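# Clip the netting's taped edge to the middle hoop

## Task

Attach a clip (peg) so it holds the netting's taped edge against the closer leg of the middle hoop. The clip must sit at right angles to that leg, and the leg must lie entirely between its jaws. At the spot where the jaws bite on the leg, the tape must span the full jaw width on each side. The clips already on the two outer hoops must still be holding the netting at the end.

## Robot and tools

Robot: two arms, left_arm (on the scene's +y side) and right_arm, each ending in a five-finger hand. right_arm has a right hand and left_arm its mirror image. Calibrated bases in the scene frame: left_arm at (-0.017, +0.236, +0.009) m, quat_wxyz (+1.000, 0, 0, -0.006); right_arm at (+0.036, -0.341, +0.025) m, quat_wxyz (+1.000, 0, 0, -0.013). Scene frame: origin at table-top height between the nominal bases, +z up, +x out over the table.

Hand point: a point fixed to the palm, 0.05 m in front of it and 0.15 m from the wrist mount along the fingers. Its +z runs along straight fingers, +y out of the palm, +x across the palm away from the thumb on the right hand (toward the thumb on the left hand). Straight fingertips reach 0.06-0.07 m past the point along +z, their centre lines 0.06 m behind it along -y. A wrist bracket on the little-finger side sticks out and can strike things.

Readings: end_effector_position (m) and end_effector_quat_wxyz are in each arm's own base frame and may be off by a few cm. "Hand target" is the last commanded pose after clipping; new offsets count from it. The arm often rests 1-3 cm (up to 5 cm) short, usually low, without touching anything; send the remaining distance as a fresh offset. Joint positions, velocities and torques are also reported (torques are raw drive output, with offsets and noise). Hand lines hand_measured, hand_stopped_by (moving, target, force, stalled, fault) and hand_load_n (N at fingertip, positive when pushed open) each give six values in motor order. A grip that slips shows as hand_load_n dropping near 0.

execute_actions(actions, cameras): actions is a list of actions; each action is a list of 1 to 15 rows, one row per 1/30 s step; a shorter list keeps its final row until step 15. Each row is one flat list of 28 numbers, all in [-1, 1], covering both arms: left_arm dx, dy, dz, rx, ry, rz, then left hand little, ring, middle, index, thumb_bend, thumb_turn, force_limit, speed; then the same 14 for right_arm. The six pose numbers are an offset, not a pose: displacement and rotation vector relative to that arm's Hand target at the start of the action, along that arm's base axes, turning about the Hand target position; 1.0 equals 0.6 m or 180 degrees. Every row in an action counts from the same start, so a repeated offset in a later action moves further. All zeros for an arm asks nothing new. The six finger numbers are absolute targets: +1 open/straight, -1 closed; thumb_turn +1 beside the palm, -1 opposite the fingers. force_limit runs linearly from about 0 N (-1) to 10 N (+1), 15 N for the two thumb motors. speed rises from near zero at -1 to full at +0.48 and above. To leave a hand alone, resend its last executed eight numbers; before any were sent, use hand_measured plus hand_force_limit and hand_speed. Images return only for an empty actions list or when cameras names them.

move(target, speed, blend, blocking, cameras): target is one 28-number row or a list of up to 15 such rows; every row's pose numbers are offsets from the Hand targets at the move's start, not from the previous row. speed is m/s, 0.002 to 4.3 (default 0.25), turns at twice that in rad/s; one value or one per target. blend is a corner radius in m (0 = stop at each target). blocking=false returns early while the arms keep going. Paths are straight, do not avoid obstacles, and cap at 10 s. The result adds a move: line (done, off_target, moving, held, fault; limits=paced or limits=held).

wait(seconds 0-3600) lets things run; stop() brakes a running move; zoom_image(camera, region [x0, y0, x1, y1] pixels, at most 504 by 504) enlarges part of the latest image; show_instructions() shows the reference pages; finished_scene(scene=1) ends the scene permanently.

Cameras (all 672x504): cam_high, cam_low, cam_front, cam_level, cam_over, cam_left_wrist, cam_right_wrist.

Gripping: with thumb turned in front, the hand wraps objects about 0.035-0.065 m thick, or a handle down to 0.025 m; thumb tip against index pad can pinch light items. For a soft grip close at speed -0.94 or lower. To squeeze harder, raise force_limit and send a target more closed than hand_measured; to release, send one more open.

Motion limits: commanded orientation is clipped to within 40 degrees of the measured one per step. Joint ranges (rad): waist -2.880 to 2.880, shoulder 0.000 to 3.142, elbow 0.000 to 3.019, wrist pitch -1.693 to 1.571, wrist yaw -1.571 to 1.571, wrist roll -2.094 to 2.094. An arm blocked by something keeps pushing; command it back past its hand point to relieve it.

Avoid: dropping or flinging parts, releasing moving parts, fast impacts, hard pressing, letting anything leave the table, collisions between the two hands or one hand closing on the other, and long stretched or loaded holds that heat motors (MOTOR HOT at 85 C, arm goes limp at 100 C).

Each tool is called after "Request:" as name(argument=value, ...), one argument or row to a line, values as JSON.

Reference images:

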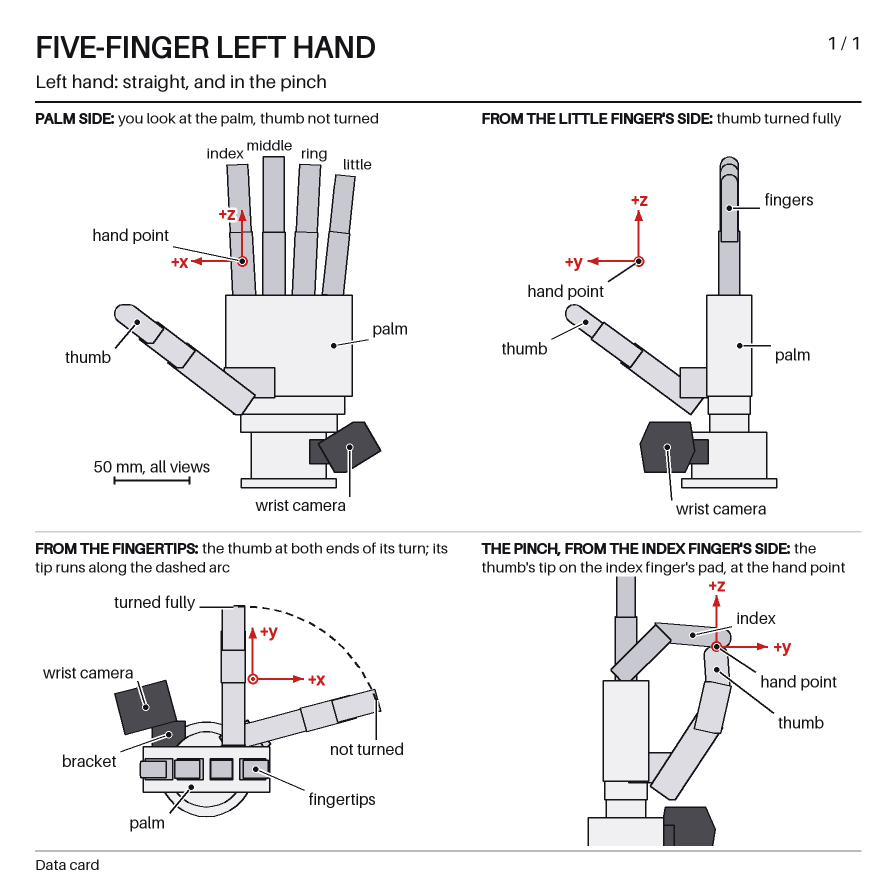

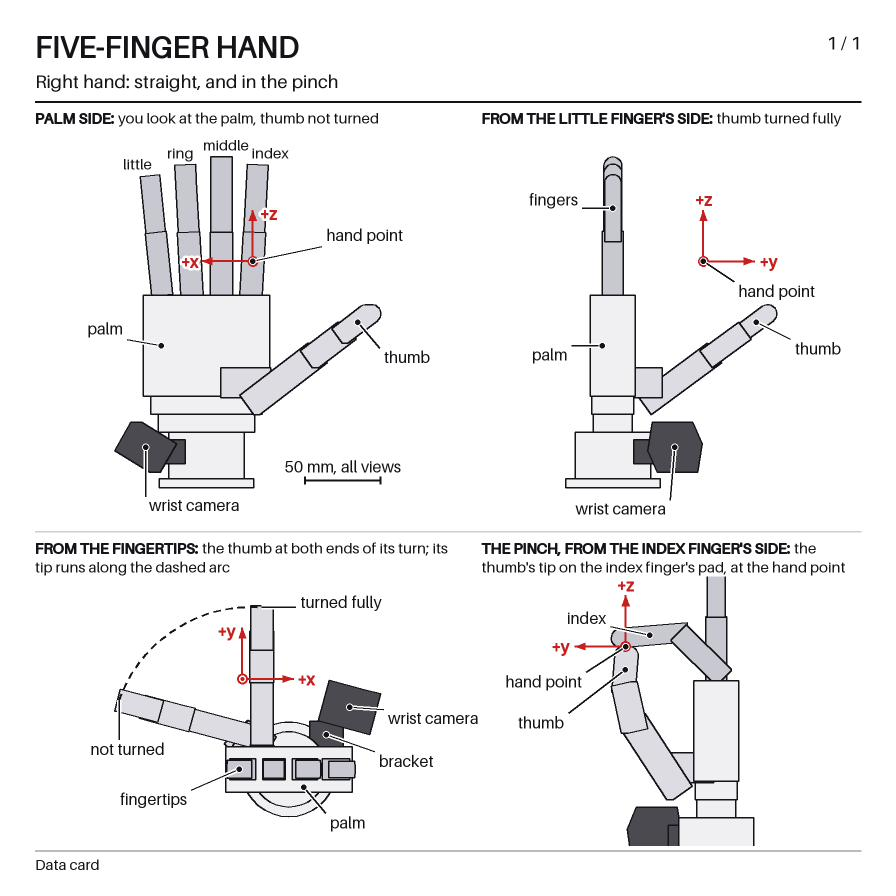

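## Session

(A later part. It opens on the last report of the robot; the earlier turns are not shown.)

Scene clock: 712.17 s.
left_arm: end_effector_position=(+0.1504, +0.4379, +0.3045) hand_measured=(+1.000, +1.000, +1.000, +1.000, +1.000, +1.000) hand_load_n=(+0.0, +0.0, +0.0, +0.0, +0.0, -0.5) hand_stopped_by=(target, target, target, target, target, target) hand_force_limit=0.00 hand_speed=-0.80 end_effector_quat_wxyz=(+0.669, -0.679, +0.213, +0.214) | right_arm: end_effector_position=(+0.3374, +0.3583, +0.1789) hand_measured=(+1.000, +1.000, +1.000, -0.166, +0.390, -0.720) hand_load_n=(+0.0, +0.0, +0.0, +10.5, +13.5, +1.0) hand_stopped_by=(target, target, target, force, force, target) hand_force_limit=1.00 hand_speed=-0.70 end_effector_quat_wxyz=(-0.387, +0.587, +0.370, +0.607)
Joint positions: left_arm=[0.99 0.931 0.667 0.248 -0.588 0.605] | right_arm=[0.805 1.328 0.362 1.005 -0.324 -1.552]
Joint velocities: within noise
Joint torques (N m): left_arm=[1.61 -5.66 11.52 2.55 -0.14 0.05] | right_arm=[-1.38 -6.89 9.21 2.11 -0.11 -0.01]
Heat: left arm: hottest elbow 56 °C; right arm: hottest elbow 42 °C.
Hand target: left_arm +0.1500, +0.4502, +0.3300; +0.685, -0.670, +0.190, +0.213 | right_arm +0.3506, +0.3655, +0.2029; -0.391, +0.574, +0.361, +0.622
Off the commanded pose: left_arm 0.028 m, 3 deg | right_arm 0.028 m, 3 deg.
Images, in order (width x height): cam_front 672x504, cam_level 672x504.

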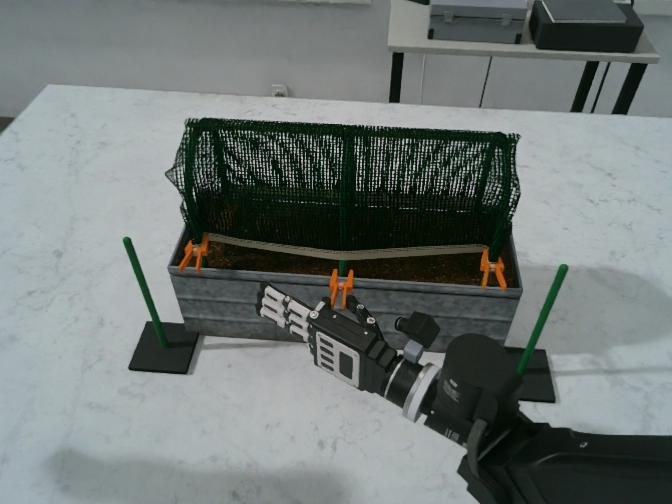

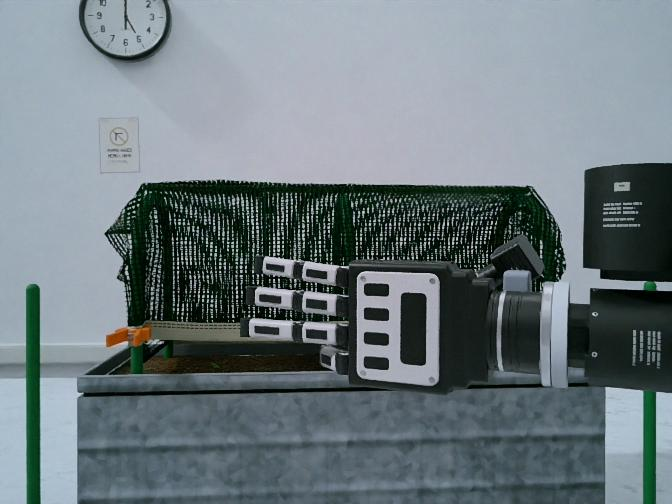

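Request:
move(
  target=[0,0,0,0,0,0,1,1,1,1,1,1,0,-0.8,-0.004,0.002,0.0165,0,0,0,1,1,1,-0.18,0.20,-0.72,1.0,-0.7],
  speed=0.04,
  cameras=["cam_over", "cam_front"],
)

Request:
zoom_image(
  camera="cam_over",
  region=[270, 250, 330, 350],
)

Request:
zoom_image(
  camera="cam_front",
  region=[310, 235, 370, 305],
)

Scene clock: 734.13 s.
left_arm: end_effector_position=(+0.1504, +0.4379, +0.3045) hand_measured=(+1.000, +1.000, +1.000, +1.000, +1.000, +1.000) hand_load_n=(+0.0, +0.0, +0.0, +0.0, +0.0, +0.0) hand_stopped_by=(target, target, target, target, target, target) hand_force_limit=0.00 hand_speed=-0.80 end_effector_quat_wxyz=(+0.669, -0.679, +0.213, +0.214) | right_arm: end_effector_position=(+0.3375, +0.3569, +0.1878) hand_measured=(+1.000, +1.000, +1.000, -0.166, +0.390, -0.720) hand_load_n=(+0.0, +0.0, +0.5, +11.0, +13.0, +0.5) hand_stopped_by=(target, target, target, force, force, target) hand_force_limit=1.00 hand_speed=-0.70 end_effector_quat_wxyz=(-0.386, +0.589, +0.368, +0.608)
Joint positions: left_arm=[0.99 0.931 0.667 0.248 -0.588 0.605] | right_arm=[0.805 1.288 0.368 0.957 -0.319 -1.552]
Joint torques (N m): left_arm=[1.61 -5.6 11.52 2.56 -0.14 0.05] | right_arm=[-0.79 -6.48 9.63 2.1 0.02 -0.01]
Heat: left arm: hottest elbow 56 °C; right arm: hottest elbow 43 °C.
Hand target: left_arm +0.1500, +0.4502, +0.3300; +0.685, -0.670, +0.190, +0.213 | right_arm +0.3483, +0.3667, +0.2128; -0.390, +0.574, +0.361, +0.622
Off the commanded pose: left_arm 0.028 m, 3 deg | right_arm 0.029 m, 3 deg.
move: off_target (right_arm)
Images, in order (width x height): cam_front 672x504, cam_over 672x504.

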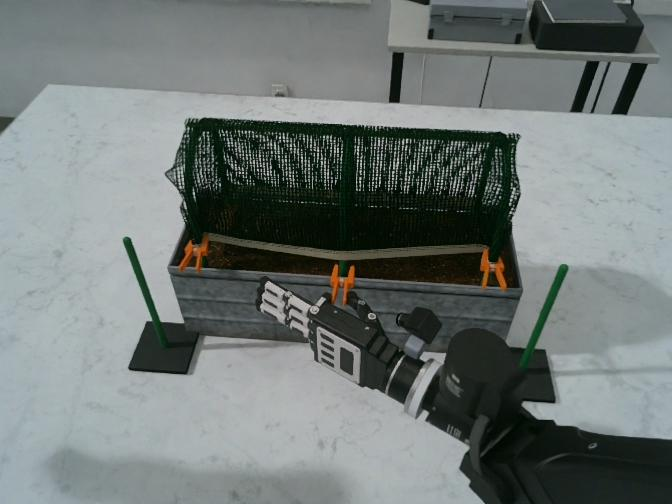

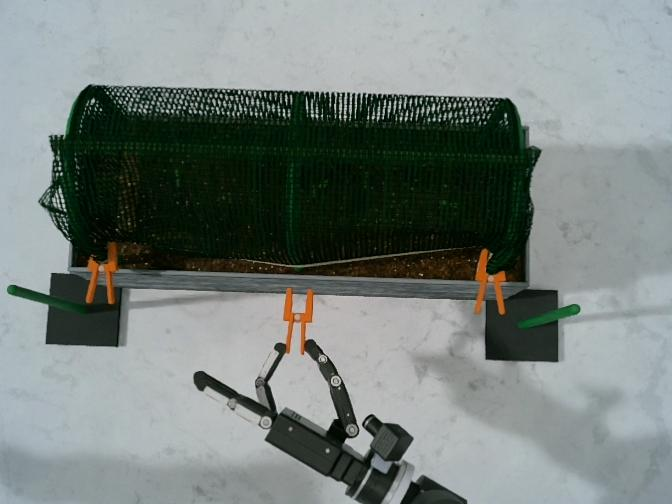

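Scaled by 5.040.

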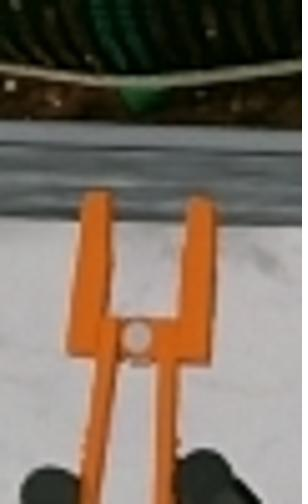

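Scaled by 7.200.

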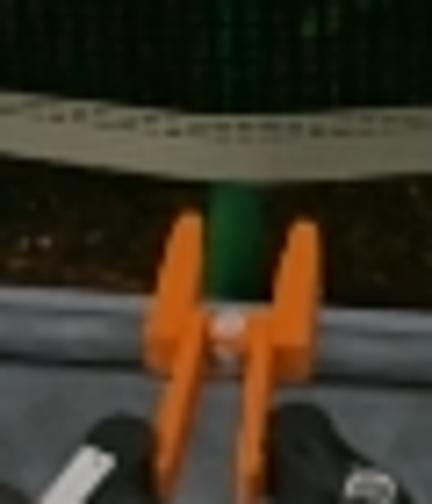

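Request:
move(
  target=[0,0,0,0,0,0,1,1,1,1,1,1,0,-0.8,0.02,0.006,0.0,0,0,0,1,1,1,-0.18,0.20,-0.72,1.0,-0.7],
  speed=0.04,
  cameras=["cam_over", "cam_front"],
)

Request:
zoom_image(
  camera="cam_over",
  region=[270, 240, 330, 340],
)

Request:
zoom_image(
  camera="cam_front",
  region=[310, 235, 370, 305],
)

Scene clock: 752.67 s.
left_arm: end_effector_position=(+0.1504, +0.4379, +0.3045) hand_measured=(+1.000, +1.000, +1.000, +1.000, +1.000, +1.000) hand_load_n=(+0.0, +0.0, -0.5, +0.0, +0.0, +0.0) hand_stopped_by=(target, target, target, target, target, target) hand_force_limit=0.00 hand_speed=-0.80 end_effector_quat_wxyz=(+0.669, -0.679, +0.213, +0.214) | right_arm: end_effector_position=(+0.3463, +0.3623, +0.1939) hand_measured=(+1.000, +1.000, +1.000, -0.166, +0.390, -0.720) hand_load_n=(+0.0, +0.0, +0.0, +11.0, +13.0, +0.5) hand_stopped_by=(target, target, target, force, force, target) hand_force_limit=1.00 hand_speed=-0.70 end_effector_quat_wxyz=(-0.388, +0.584, +0.369, +0.610)
Joint positions: left_arm=[0.99 0.931 0.667 0.248 -0.588 0.605] | right_arm=[0.794 1.305 0.396 0.957 -0.335 -1.551]
Joint torques (N m): left_arm=[1.61 -5.66 11.52 2.56 -0.14 0.04] | right_arm=[-1.38 -5.36 9.7 2.33 -0.1 -0.01]
Heat: left arm: hottest elbow 56 °C; right arm: hottest elbow 43 °C.
Hand target: left_arm +0.1500, +0.4502, +0.3300; +0.685, -0.670, +0.190, +0.213 | right_arm +0.3604, +0.3702, +0.2127; -0.390, +0.574, +0.361, +0.622
Off the commanded pose: left_arm 0.028 m, 3 deg | right_arm 0.025 m, 2 deg.
move: off_target (right_arm)
Images, in order (width x height): cam_front 672x504, cam_over 672x504.

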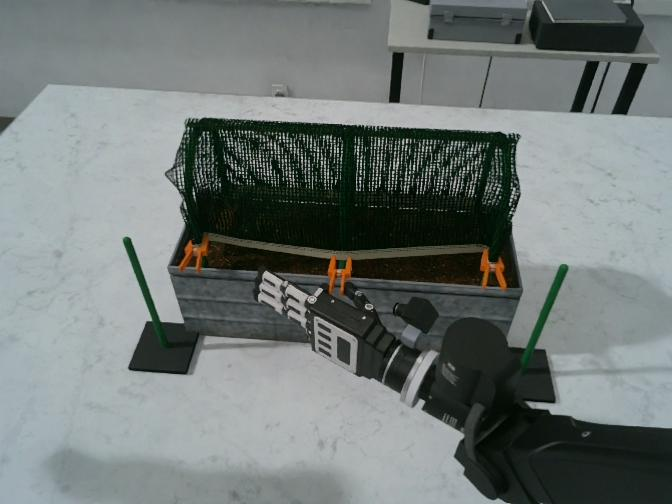

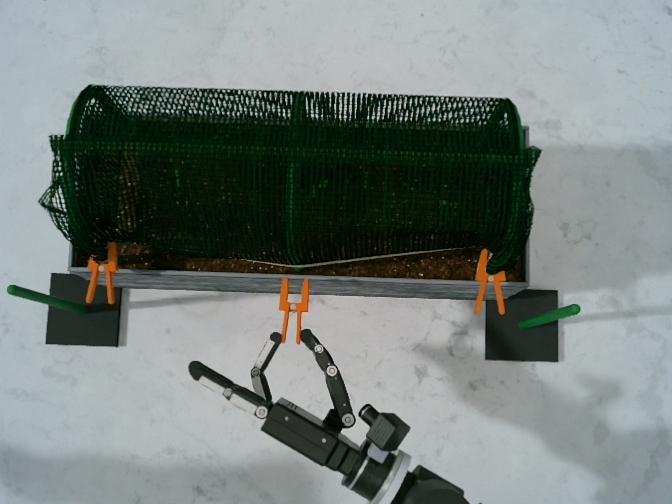

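Scaled by 5.040.

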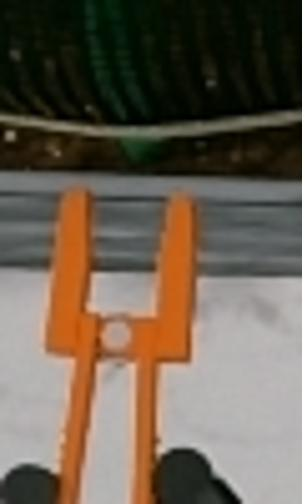

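Scaled by 7.200.

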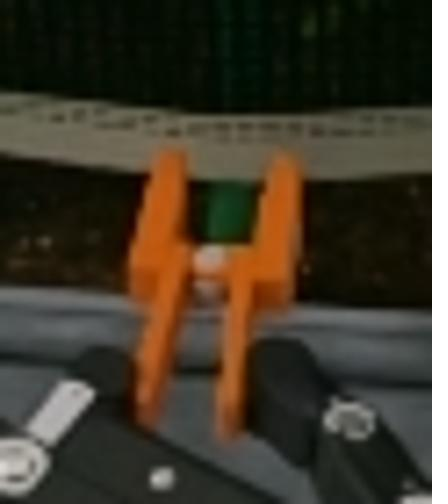

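Request:
move(
  target=[0,0,0,0,0,0,1,1,1,1,1,1,0,-0.8,0.0133,0.001,-0.01,0,0,0,1,1,1,-0.18,0.20,-0.72,1.0,-0.7],
  speed=0.04,
  cameras=["cam_over", "cam_front"],
)

Request:
zoom_image(
  camera="cam_over",
  region=[270, 240, 330, 340],
)

Request:
zoom_image(
  camera="cam_front",
  region=[310, 235, 370, 305],
)

Scene clock: 766.00 s.
left_arm: end_effector_position=(+0.1504, +0.4379, +0.3045) hand_measured=(+1.000, +1.000, +1.000, +1.000, +1.000, +1.000) hand_load_n=(+0.0, +0.0, +0.0, +0.0, +0.0, +0.0) hand_stopped_by=(target, target, target, target, target, target) hand_force_limit=0.00 hand_speed=-0.80 end_effector_quat_wxyz=(+0.669, -0.679, +0.213, +0.214) | right_arm: end_effector_position=(+0.3527, +0.3618, +0.1784) hand_measured=(+1.000, +1.000, +1.000, -0.166, +0.390, -0.720) hand_load_n=(+0.0, +0.0, +0.0, +11.0, +13.0, +0.5) hand_stopped_by=(target, target, target, force, force, target) hand_force_limit=1.00 hand_speed=-0.70 end_effector_quat_wxyz=(-0.386, +0.596, +0.371, +0.599)
Joint positions: left_arm=[0.99 0.931 0.667 0.248 -0.588 0.605] | right_arm=[0.777 1.344 0.403 0.957 -0.352 -1.55]
Joint torques (N m): left_arm=[1.61 -5.6 11.52 2.56 -0.14 0.05] | right_arm=[-1.32 -5.95 9.61 3.63 -0.11 0]
Heat: left arm: hottest elbow 56 °C; right arm: hottest elbow 43 °C.
Hand target: left_arm +0.1500, +0.4502, +0.3300; +0.685, -0.670, +0.190, +0.213 | right_arm +0.3683, +0.3709, +0.2067; -0.390, +0.574, +0.361, +0.622
Off the commanded pose: left_arm 0.028 m, 3 deg | right_arm 0.034 m, 4 deg.
move: off_target (right_arm)
Images, in order (width x height): cam_front 672x504, cam_over 672x504.

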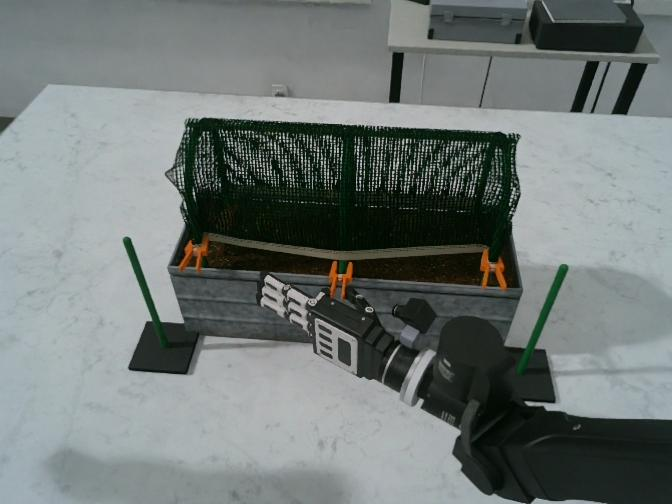

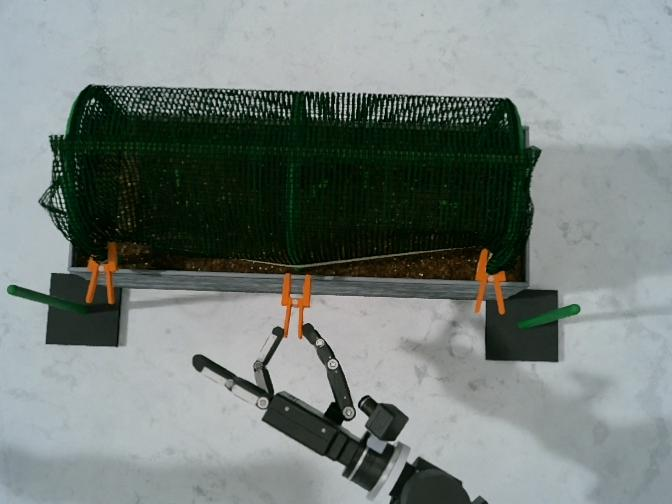

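Scaled by 5.040.

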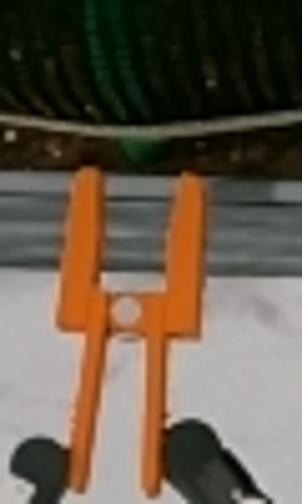

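Scaled by 7.200.

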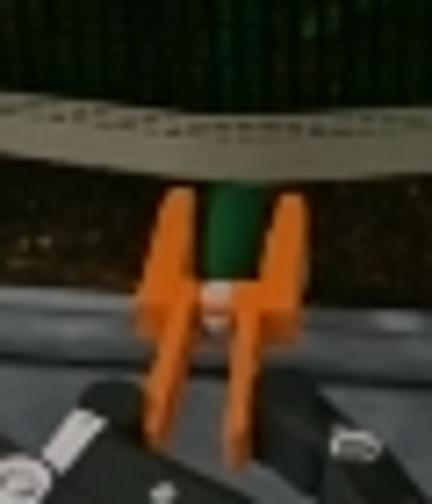

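Request:
move(
  target=[0,0,0,0,0,0,1,1,1,1,1,1,0,-0.8,-0.004,0.002,0.0135,0,0,0,1,1,1,-0.18,0.20,-0.72,1.0,-0.7],
  speed=0.04,
  cameras=[],
)

Scene clock: 776.90 s.
left_arm: end_effector_position=(+0.1504, +0.4379, +0.3045) hand_measured=(+1.000, +1.000, +1.000, +1.000, +1.000, +1.000) hand_load_n=(+0.0, +0.0, +0.0, +0.0, +0.0, -0.5) hand_stopped_by=(target, target, target, target, target, target) hand_force_limit=0.00 hand_speed=-0.80 end_effector_quat_wxyz=(+0.669, -0.679, +0.213, +0.214) | right_arm: end_effector_position=(+0.3548, +0.3626, +0.1887) hand_measured=(+1.000, +1.000, +1.000, -0.166, +0.390, -0.720) hand_load_n=(+0.0, +0.0, +0.0, +11.0, +13.0, +1.0) hand_stopped_by=(target, target, target, force, force, target) hand_force_limit=1.00 hand_speed=-0.70 end_effector_quat_wxyz=(-0.386, +0.589, +0.368, +0.607)
Joint positions: left_arm=[0.99 0.931 0.667 0.248 -0.588 0.605] | right_arm=[0.777 1.331 0.411 0.957 -0.347 -1.55]
Joint torques (N m): left_arm=[1.61 -5.66 11.52 2.58 -0.14 0.05] | right_arm=[-0.73 -7.36 9.65 2.04 0.02 -0.01]
Heat: left arm: hottest elbow 56 °C; right arm: hottest elbow 43 °C.
Hand target: left_arm +0.1500, +0.4502, +0.3300; +0.685, -0.670, +0.190, +0.213 | right_arm +0.3659, +0.3720, +0.2147; -0.390, +0.575, +0.361, +0.622
Off the commanded pose: left_arm 0.028 m, 3 deg | right_arm 0.030 m, 3 deg.
move: off_target (right_arm)

Request:
execute_actions(
  actions=[],
  cameras=["cam_over", "cam_front", "cam_right_wrist", "cam_high"],
)

Request:
zoom_image(
  camera="cam_over",
  region=[270, 240, 330, 340],
)

Request:
zoom_image(
  camera="cam_front",
  region=[310, 235, 370, 305],
)

Request:
zoom_image(
  camera="cam_right_wrist",
  region=[320, 120, 600, 330],
)

Scene clock: 780.63 s.
left_arm: end_effector_position=(+0.1504, +0.4379, +0.3045) hand_measured=(+1.000, +1.000, +1.000, +1.000, +1.000, +1.000) hand_load_n=(+0.0, +0.0, +0.0, +0.0, +0.0, +0.0) hand_stopped_by=(target, target, target, target, target, target) hand_force_limit=0.00 hand_speed=-0.80 end_effector_quat_wxyz=(+0.669, -0.679, +0.213, +0.214) | right_arm: end_effector_position=(+0.3548, +0.3626, +0.1887) hand_measured=(+1.000, +1.000, +1.000, -0.166, +0.390, -0.720) hand_load_n=(+0.0, +0.0, +0.0, +10.5, +13.0, +0.5) hand_stopped_by=(target, target, target, force, force, target) hand_force_limit=1.00 hand_speed=-0.70 end_effector_quat_wxyz=(-0.386, +0.589, +0.368, +0.607)
Joint positions: left_arm=[0.99 0.931 0.667 0.248 -0.588 0.605] | right_arm=[0.777 1.331 0.411 0.957 -0.347 -1.55]
Joint velocities: within noise
Joint torques (N m): left_arm=[1.61 -5.6 11.51 2.56 -0.14 0.05] | right_arm=[-0.73 -7.47 9.65 2.03 0.03 -0.01]
Heat: left arm: hottest elbow 56 °C; right arm: hottest elbow 43 °C.
Hand target: left_arm +0.1500, +0.4502, +0.3300; +0.685, -0.670, +0.190, +0.213 | right_arm +0.3659, +0.3720, +0.2147; -0.390, +0.575, +0.361, +0.622
Off the commanded pose: left_arm 0.028 m, 3 deg | right_arm 0.030 m, 3 deg.
Images, in order (width x height): cam_high 672x504, cam_front 672x504, cam_over 672x504, cam_right_wrist 672x504.

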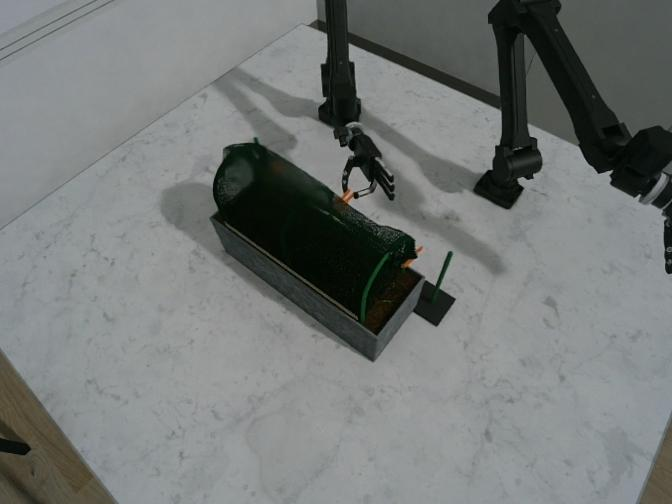

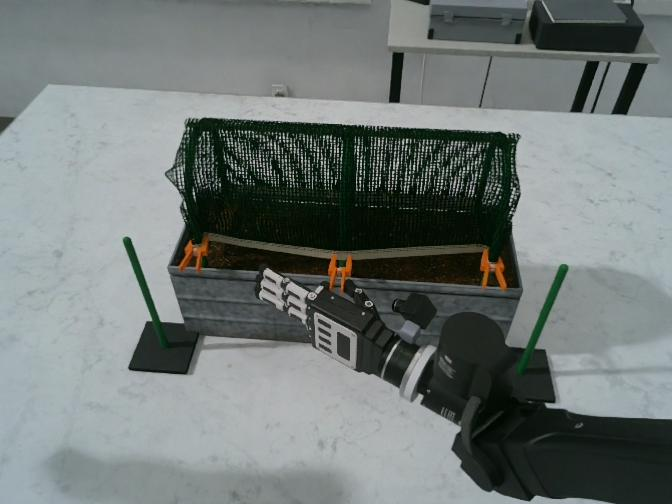

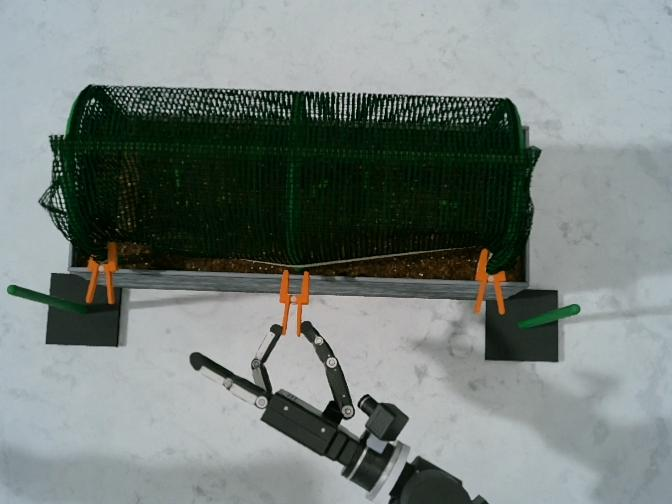

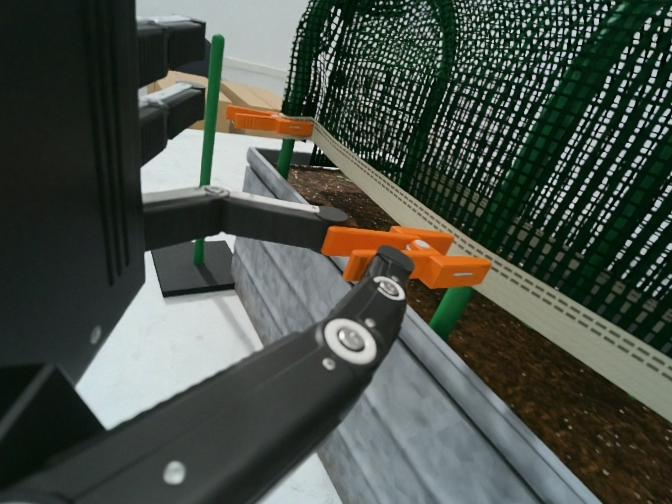

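Scaled by 5.040.

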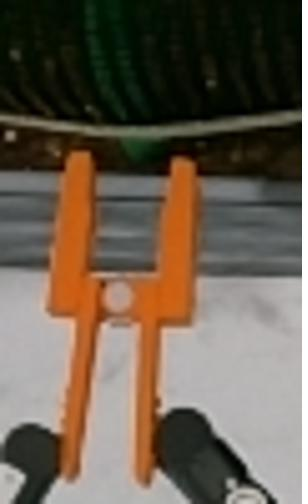

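Scaled by 7.200.

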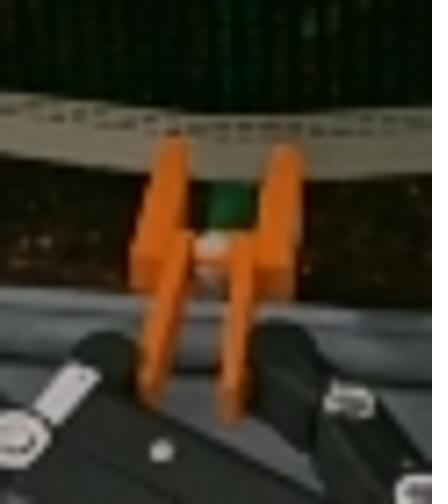

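Scaled by 1.800.

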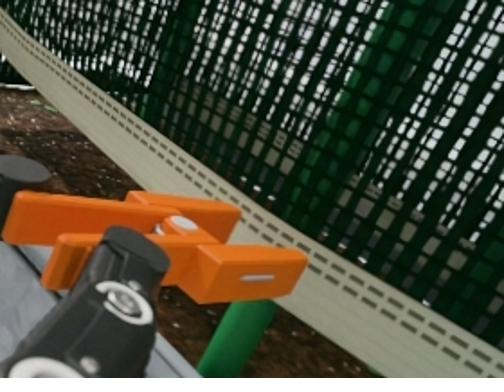

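Request:
move(
  target=[
    [0,0,0,0,0,0,1,1,1,1,1,1,0,-0.8,-0.1182,-0.0157,-0.027,0,0,0,1,1,1,-0.18,0.20,-0.72,1.0,-0.7],
    [0,0,0,0,0,0,1,1,1,1,1,1,0,-0.8,-0.0152,-0.02,-0.027,0,0,0,1,1,1,-0.18,0.20,-0.72,1.0,-0.7],
  ],
  speed=0.08,
  cameras=["cam_over", "cam_front", "cam_right_wrist"],
)

Request:
zoom_image(
  camera="cam_over",
  region=[270, 240, 330, 340],
)

Request:
zoom_image(
  camera="cam_front",
  region=[310, 235, 370, 305],
)

Request:
zoom_image(
  camera="cam_right_wrist",
  region=[320, 120, 600, 330],
)

Scene clock: 820.37 s.
left_arm: end_effector_position=(+0.1504, +0.4379, +0.3045) hand_measured=(+1.000, +1.000, +1.000, +1.000, +1.000, +1.000) hand_load_n=(+0.0, +0.0, +0.0, +0.0, +0.0, +0.0) hand_stopped_by=(target, target, target, target, target, target) hand_force_limit=0.00 hand_speed=-0.80 end_effector_quat_wxyz=(+0.669, -0.679, +0.213, +0.214) | right_arm: end_effector_position=(+0.3427, +0.3510, +0.1731) hand_measured=(+1.000, +1.000, +1.000, -0.166, +0.390, -0.720) hand_load_n=(+0.0, +0.0, +0.0, +11.0, +13.0, +0.5) hand_stopped_by=(target, target, target, force, force, target) hand_force_limit=1.00 hand_speed=-0.70 end_effector_quat_wxyz=(-0.385, +0.595, +0.370, +0.601)
Joint positions: left_arm=[0.99 0.931 0.667 0.248 -0.588 0.605] | right_arm=[0.776 1.327 0.359 0.988 -0.351 -1.55]
Joint torques (N m): left_arm=[1.61 -5.66 11.54 2.56 -0.14 0.05] | right_arm=[-1.2 -5.19 9.16 3.78 -0.11 -0.01]
Heat: left arm: hottest elbow 57 °C; right arm: hottest elbow 42 °C.
Hand target: left_arm +0.1500, +0.4502, +0.3300; +0.685, -0.670, +0.190, +0.213 | right_arm +0.3568, +0.3600, +0.1985; -0.390, +0.575, +0.361, +0.622
Off the commanded pose: left_arm 0.028 m, 3 deg | right_arm 0.030 m, 4 deg.
move: off_target (right_arm)
Images, in order (width x height): cam_front 672x504, cam_over 672x504, cam_right_wrist 672x504.

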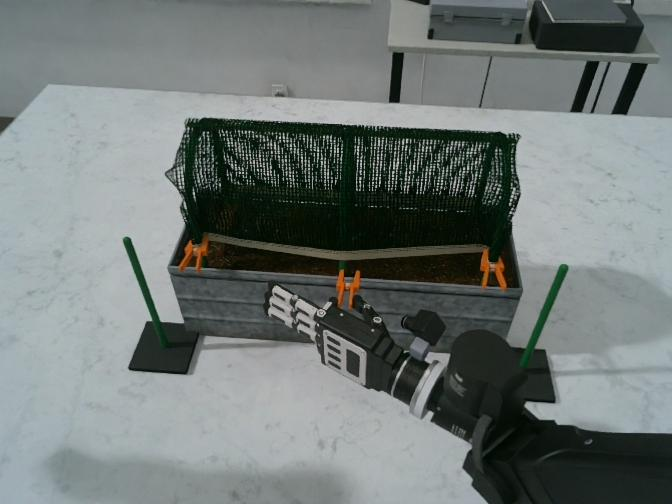

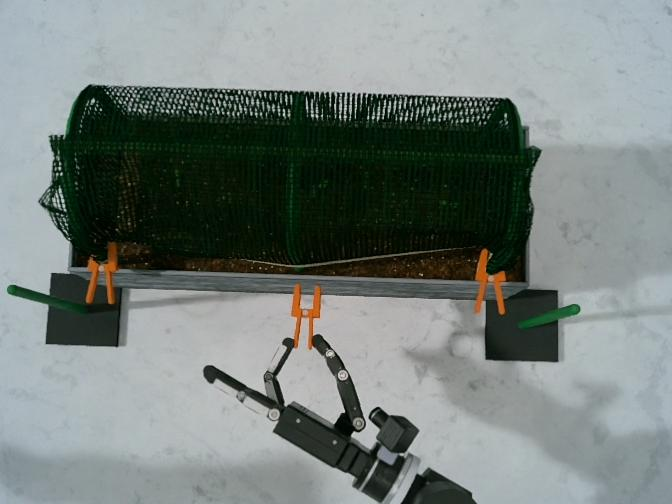

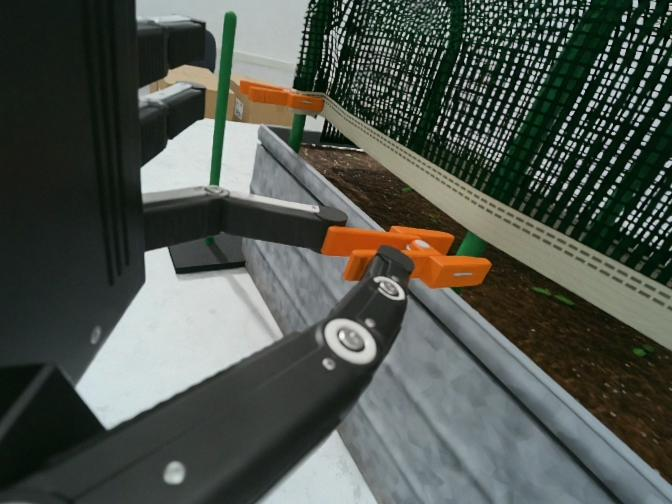

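Scaled by 5.040.

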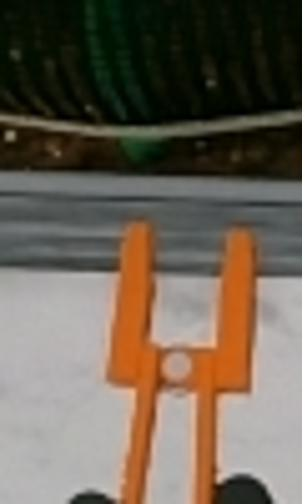

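Scaled by 7.200.

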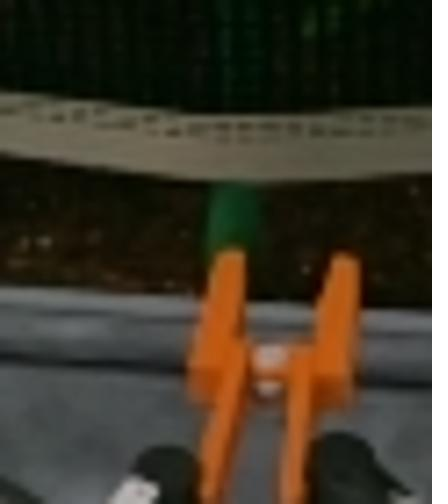

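Scaled by 1.800.

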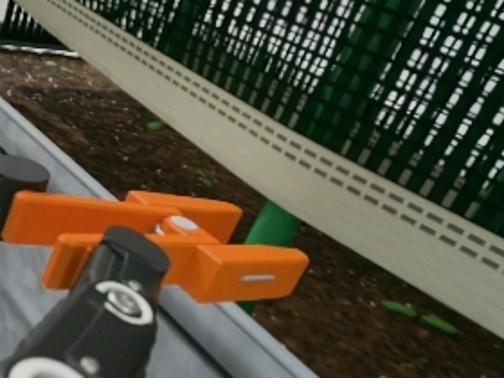

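Request:
execute_actions(
  actions=[
    [[0,0,0,0,0,0,1,1,1,1,1,1,0,-0.8,0,0,0,0,0,0,1,1,1,-0.18,0.20,-0.72,1.0,-0.7]],
  ],
)

Request:
execute_actions(
  actions=[
    [[0,0,0,0,0,0,1,1,1,1,1,1,0,-0.8,0,0,0,0,0,0,1,1,1,-0.18,0.20,-0.72,1.0,-0.7]],
    [[0,0,0,0,0,0,1,1,1,1,1,1,0,-0.8,0,0,0,0,0,0,1,1,1,-0.18,0.20,-0.72,1.0,-0.7]],
    [[0,0,0,0,0,0,1,1,1,1,1,1,0,-0.8,0,0,0,0,0,0,1,1,1,-0.18,0.20,-0.72,1.0,-0.7]],
  ],
)

Scene clock: 828.80 s.
left_arm: end_effector_position=(+0.1504, +0.4379, +0.3045) hand_measured=(+1.000, +1.000, +1.000, +1.000, +1.000, +1.000) hand_load_n=(+0.0, +0.0, +0.0, +0.0, +0.0, +0.0) hand_stopped_by=(target, target, target, target, target, target) hand_force_limit=0.00 hand_speed=-0.80 end_effector_quat_wxyz=(+0.669, -0.679, +0.213, +0.214) | right_arm: end_effector_position=(+0.3427, +0.3510, +0.1732) hand_measured=(+1.000, +1.000, +1.000, -0.166, +0.390, -0.720) hand_load_n=(+0.0, +0.0, +0.0, +10.5, +13.0, +0.5) hand_stopped_by=(target, target, target, force, force, target) hand_force_limit=1.00 hand_speed=-0.70 end_effector_quat_wxyz=(-0.386, +0.595, +0.370, +0.601)
Joint positions: left_arm=[0.99 0.931 0.667 0.248 -0.588 0.605] | right_arm=[0.776 1.327 0.359 0.988 -0.351 -1.55]
Joint torques (N m): left_arm=[1.61 -5.66 11.52 2.56 -0.14 0.05] | right_arm=[-1.26 -5.19 9.16 3.74 -0.11 -0.01]
Heat: left arm: hottest elbow 57 °C; right arm: hottest elbow 41 °C.
Hand target: left_arm +0.1500, +0.4502, +0.3300; +0.685, -0.670, +0.190, +0.213 | right_arm +0.3568, +0.3600, +0.1986; -0.390, +0.574, +0.361, +0.622
Off the commanded pose: left_arm 0.028 m, 3 deg | right_arm 0.030 m, 4 deg.

Scene clock: 830.50 s.
left_arm: end_effector_position=(+0.1504, +0.4379, +0.3045) hand_measured=(+1.000, +1.000, +1.000, +1.000, +1.000, +1.000) hand_load_n=(-0.5, +0.0, +0.0, +0.0, +0.0, +0.0) hand_stopped_by=(target, target, target, target, target, target) hand_force_limit=0.00 hand_speed=-0.80 end_effector_quat_wxyz=(+0.669, -0.679, +0.213, +0.214) | right_arm: end_effector_position=(+0.3427, +0.3510, +0.1732) hand_measured=(+1.000, +1.000, +1.000, -0.166, +0.390, -0.720) hand_load_n=(+0.0, +0.0, +0.0, +11.0, +13.0, +0.5) hand_stopped_by=(target, target, target, force, force, target) hand_force_limit=1.00 hand_speed=-0.70 end_effector_quat_wxyz=(-0.386, +0.595, +0.370, +0.601)
Joint positions: left_arm=[0.99 0.931 0.667 0.248 -0.588 0.605] | right_arm=[0.776 1.327 0.359 0.988 -0.351 -1.55]
Joint torques (N m): left_arm=[1.61 -5.6 11.52 2.56 -0.14 0.04] | right_arm=[-1.2 -5.13 9.16 3.74 -0.11 -0.01]
Heat: left arm: hottest elbow 57 °C; right arm: hottest elbow 41 °C.
Hand target: left_arm +0.1500, +0.4502, +0.3300; +0.685, -0.670, +0.190, +0.213 | right_arm +0.3568, +0.3600, +0.1986; -0.390, +0.574, +0.361, +0.622
Off the commanded pose: left_arm 0.028 m, 3 deg | right_arm 0.030 m, 4 deg.

Request:
move(
  target=[
    [0,0,0,0,0,0,1,1,1,1,1,1,0,-0.8,-0.078,0.0193,0.0238,0,0,0,1,1,1,-0.18,0.20,-0.72,1.0,-0.7],
    [0,0,0,0,0,0,1,1,1,1,1,1,0,-0.8,0.0202,0.0193,0.0238,0,0,0,1,1,1,-0.18,0.20,-0.72,1.0,-0.7],
  ],
  speed=0.08,
  cameras=["cam_over", "cam_front", "cam_right_wrist"],
)

Request:
zoom_image(
  camera="cam_over",
  region=[270, 240, 330, 340],
)

Request:
zoom_image(
  camera="cam_front",
  region=[310, 235, 370, 305],
)

Request:
zoom_image(
  camera="cam_right_wrist",
  region=[320, 120, 600, 330],
)

Scene clock: 841.63 s.
left_arm: end_effector_position=(+0.1504, +0.4379, +0.3045) hand_measured=(+1.000, +1.000, +1.000, +1.000, +1.000, +1.000) hand_load_n=(-0.5, +0.0, +0.0, +0.0, +0.0, +0.0) hand_stopped_by=(target, target, target, target, target, target) hand_force_limit=0.00 hand_speed=-0.80 end_effector_quat_wxyz=(+0.669, -0.679, +0.213, +0.214) | right_arm: end_effector_position=(+0.3550, +0.3627, +0.1888) hand_measured=(+1.000, +1.000, +1.000, -0.166, +0.390, -0.720) hand_load_n=(+0.0, -0.5, +0.0, +11.0, +13.0, +0.5) hand_stopped_by=(target, target, target, force, force, target) hand_force_limit=1.00 hand_speed=-0.70 end_effector_quat_wxyz=(-0.386, +0.591, +0.369, +0.604)
Joint positions: left_arm=[0.99 0.931 0.667 0.248 -0.588 0.605] | right_arm=[0.776 1.324 0.414 0.94 -0.351 -1.55]
Joint torques (N m): left_arm=[1.67 -5.66 11.52 2.56 -0.14 0.05] | right_arm=[-1.2 -5.71 9.69 3.18 -0.11 -0.01]
Heat: left arm: hottest elbow 57 °C; right arm: hottest elbow 41 °C.
Hand target: left_arm +0.1500, +0.4502, +0.3300; +0.685, -0.670, +0.190, +0.213 | right_arm +0.3690, +0.3716, +0.2128; -0.390, +0.575, +0.361, +0.622
Off the commanded pose: left_arm 0.028 m, 3 deg | right_arm 0.029 m, 3 deg.
move: off_target (right_arm)
Images, in order (width x height): cam_front 672x504, cam_over 672x504, cam_right_wrist 672x504.

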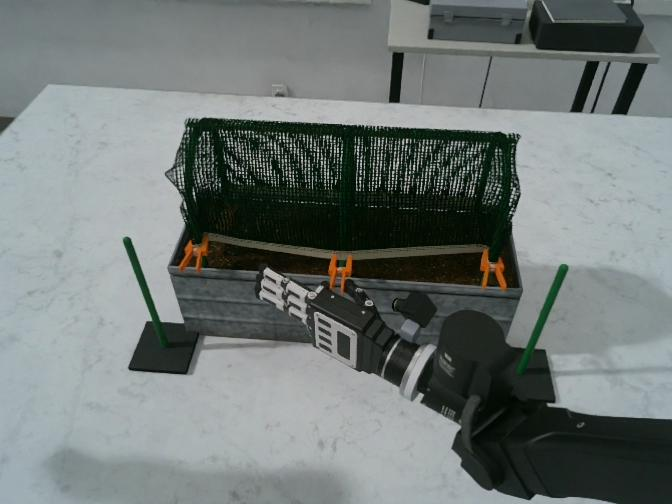

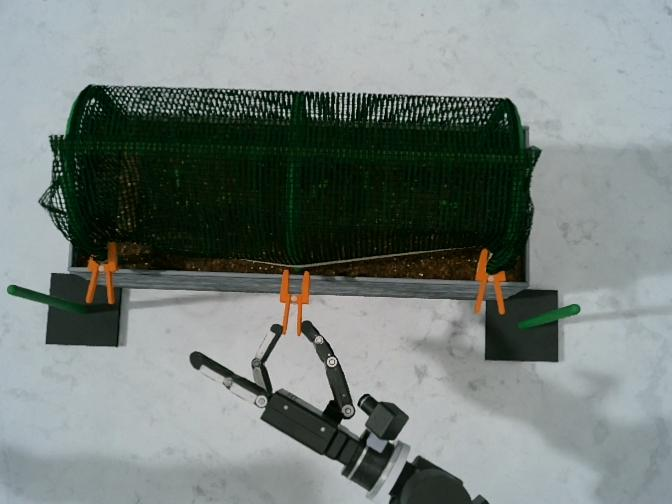

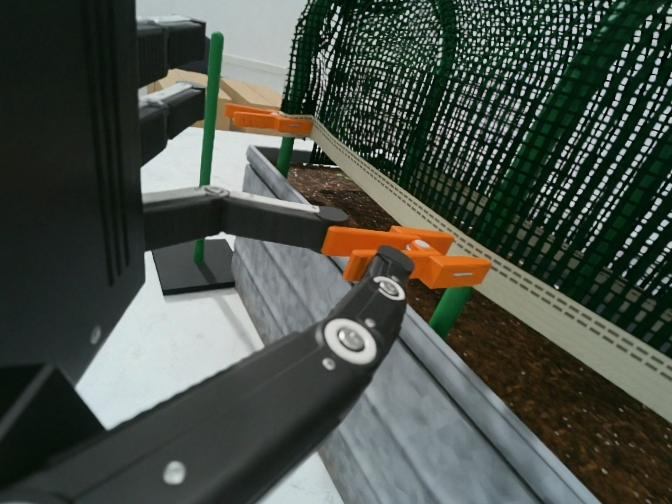

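Scaled by 5.040.

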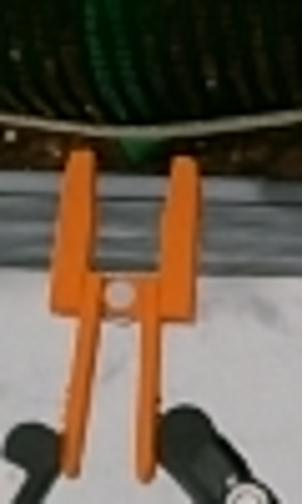

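Scaled by 7.200.

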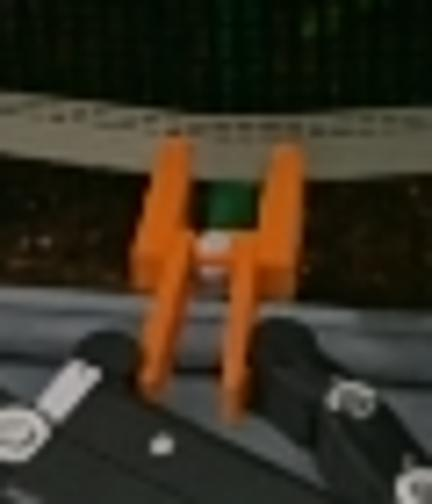

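Scaled by 1.800.

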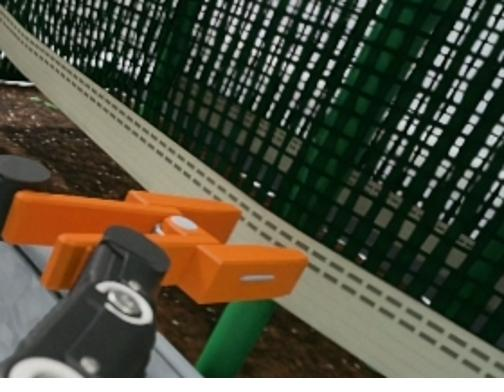

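Request:
zoom_image(
  camera="cam_right_wrist",
  region=[180, 20, 480, 245],
)

Request:
zoom_image(
  camera="cam_right_wrist",
  region=[372, 279, 672, 504],
)

Request:
zoom_image(
  camera="cam_right_wrist",
  region=[310, 200, 510, 350],
)

Scaled by 1.680.

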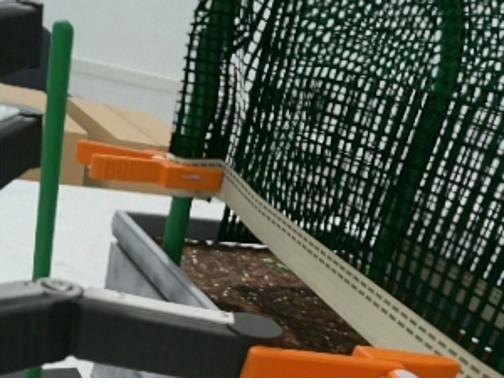

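Scaled by 1.680.

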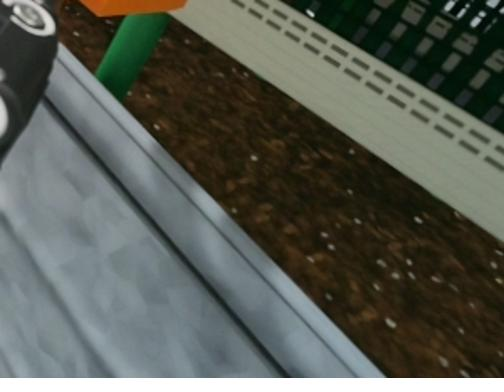

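Scaled by 2.520.

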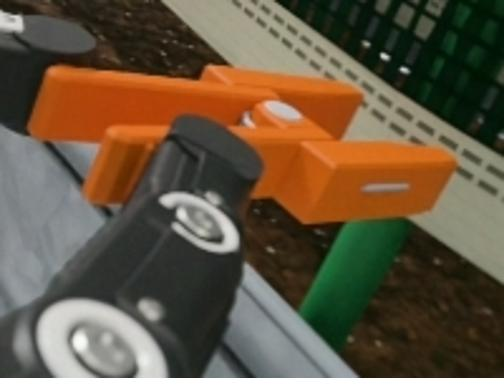

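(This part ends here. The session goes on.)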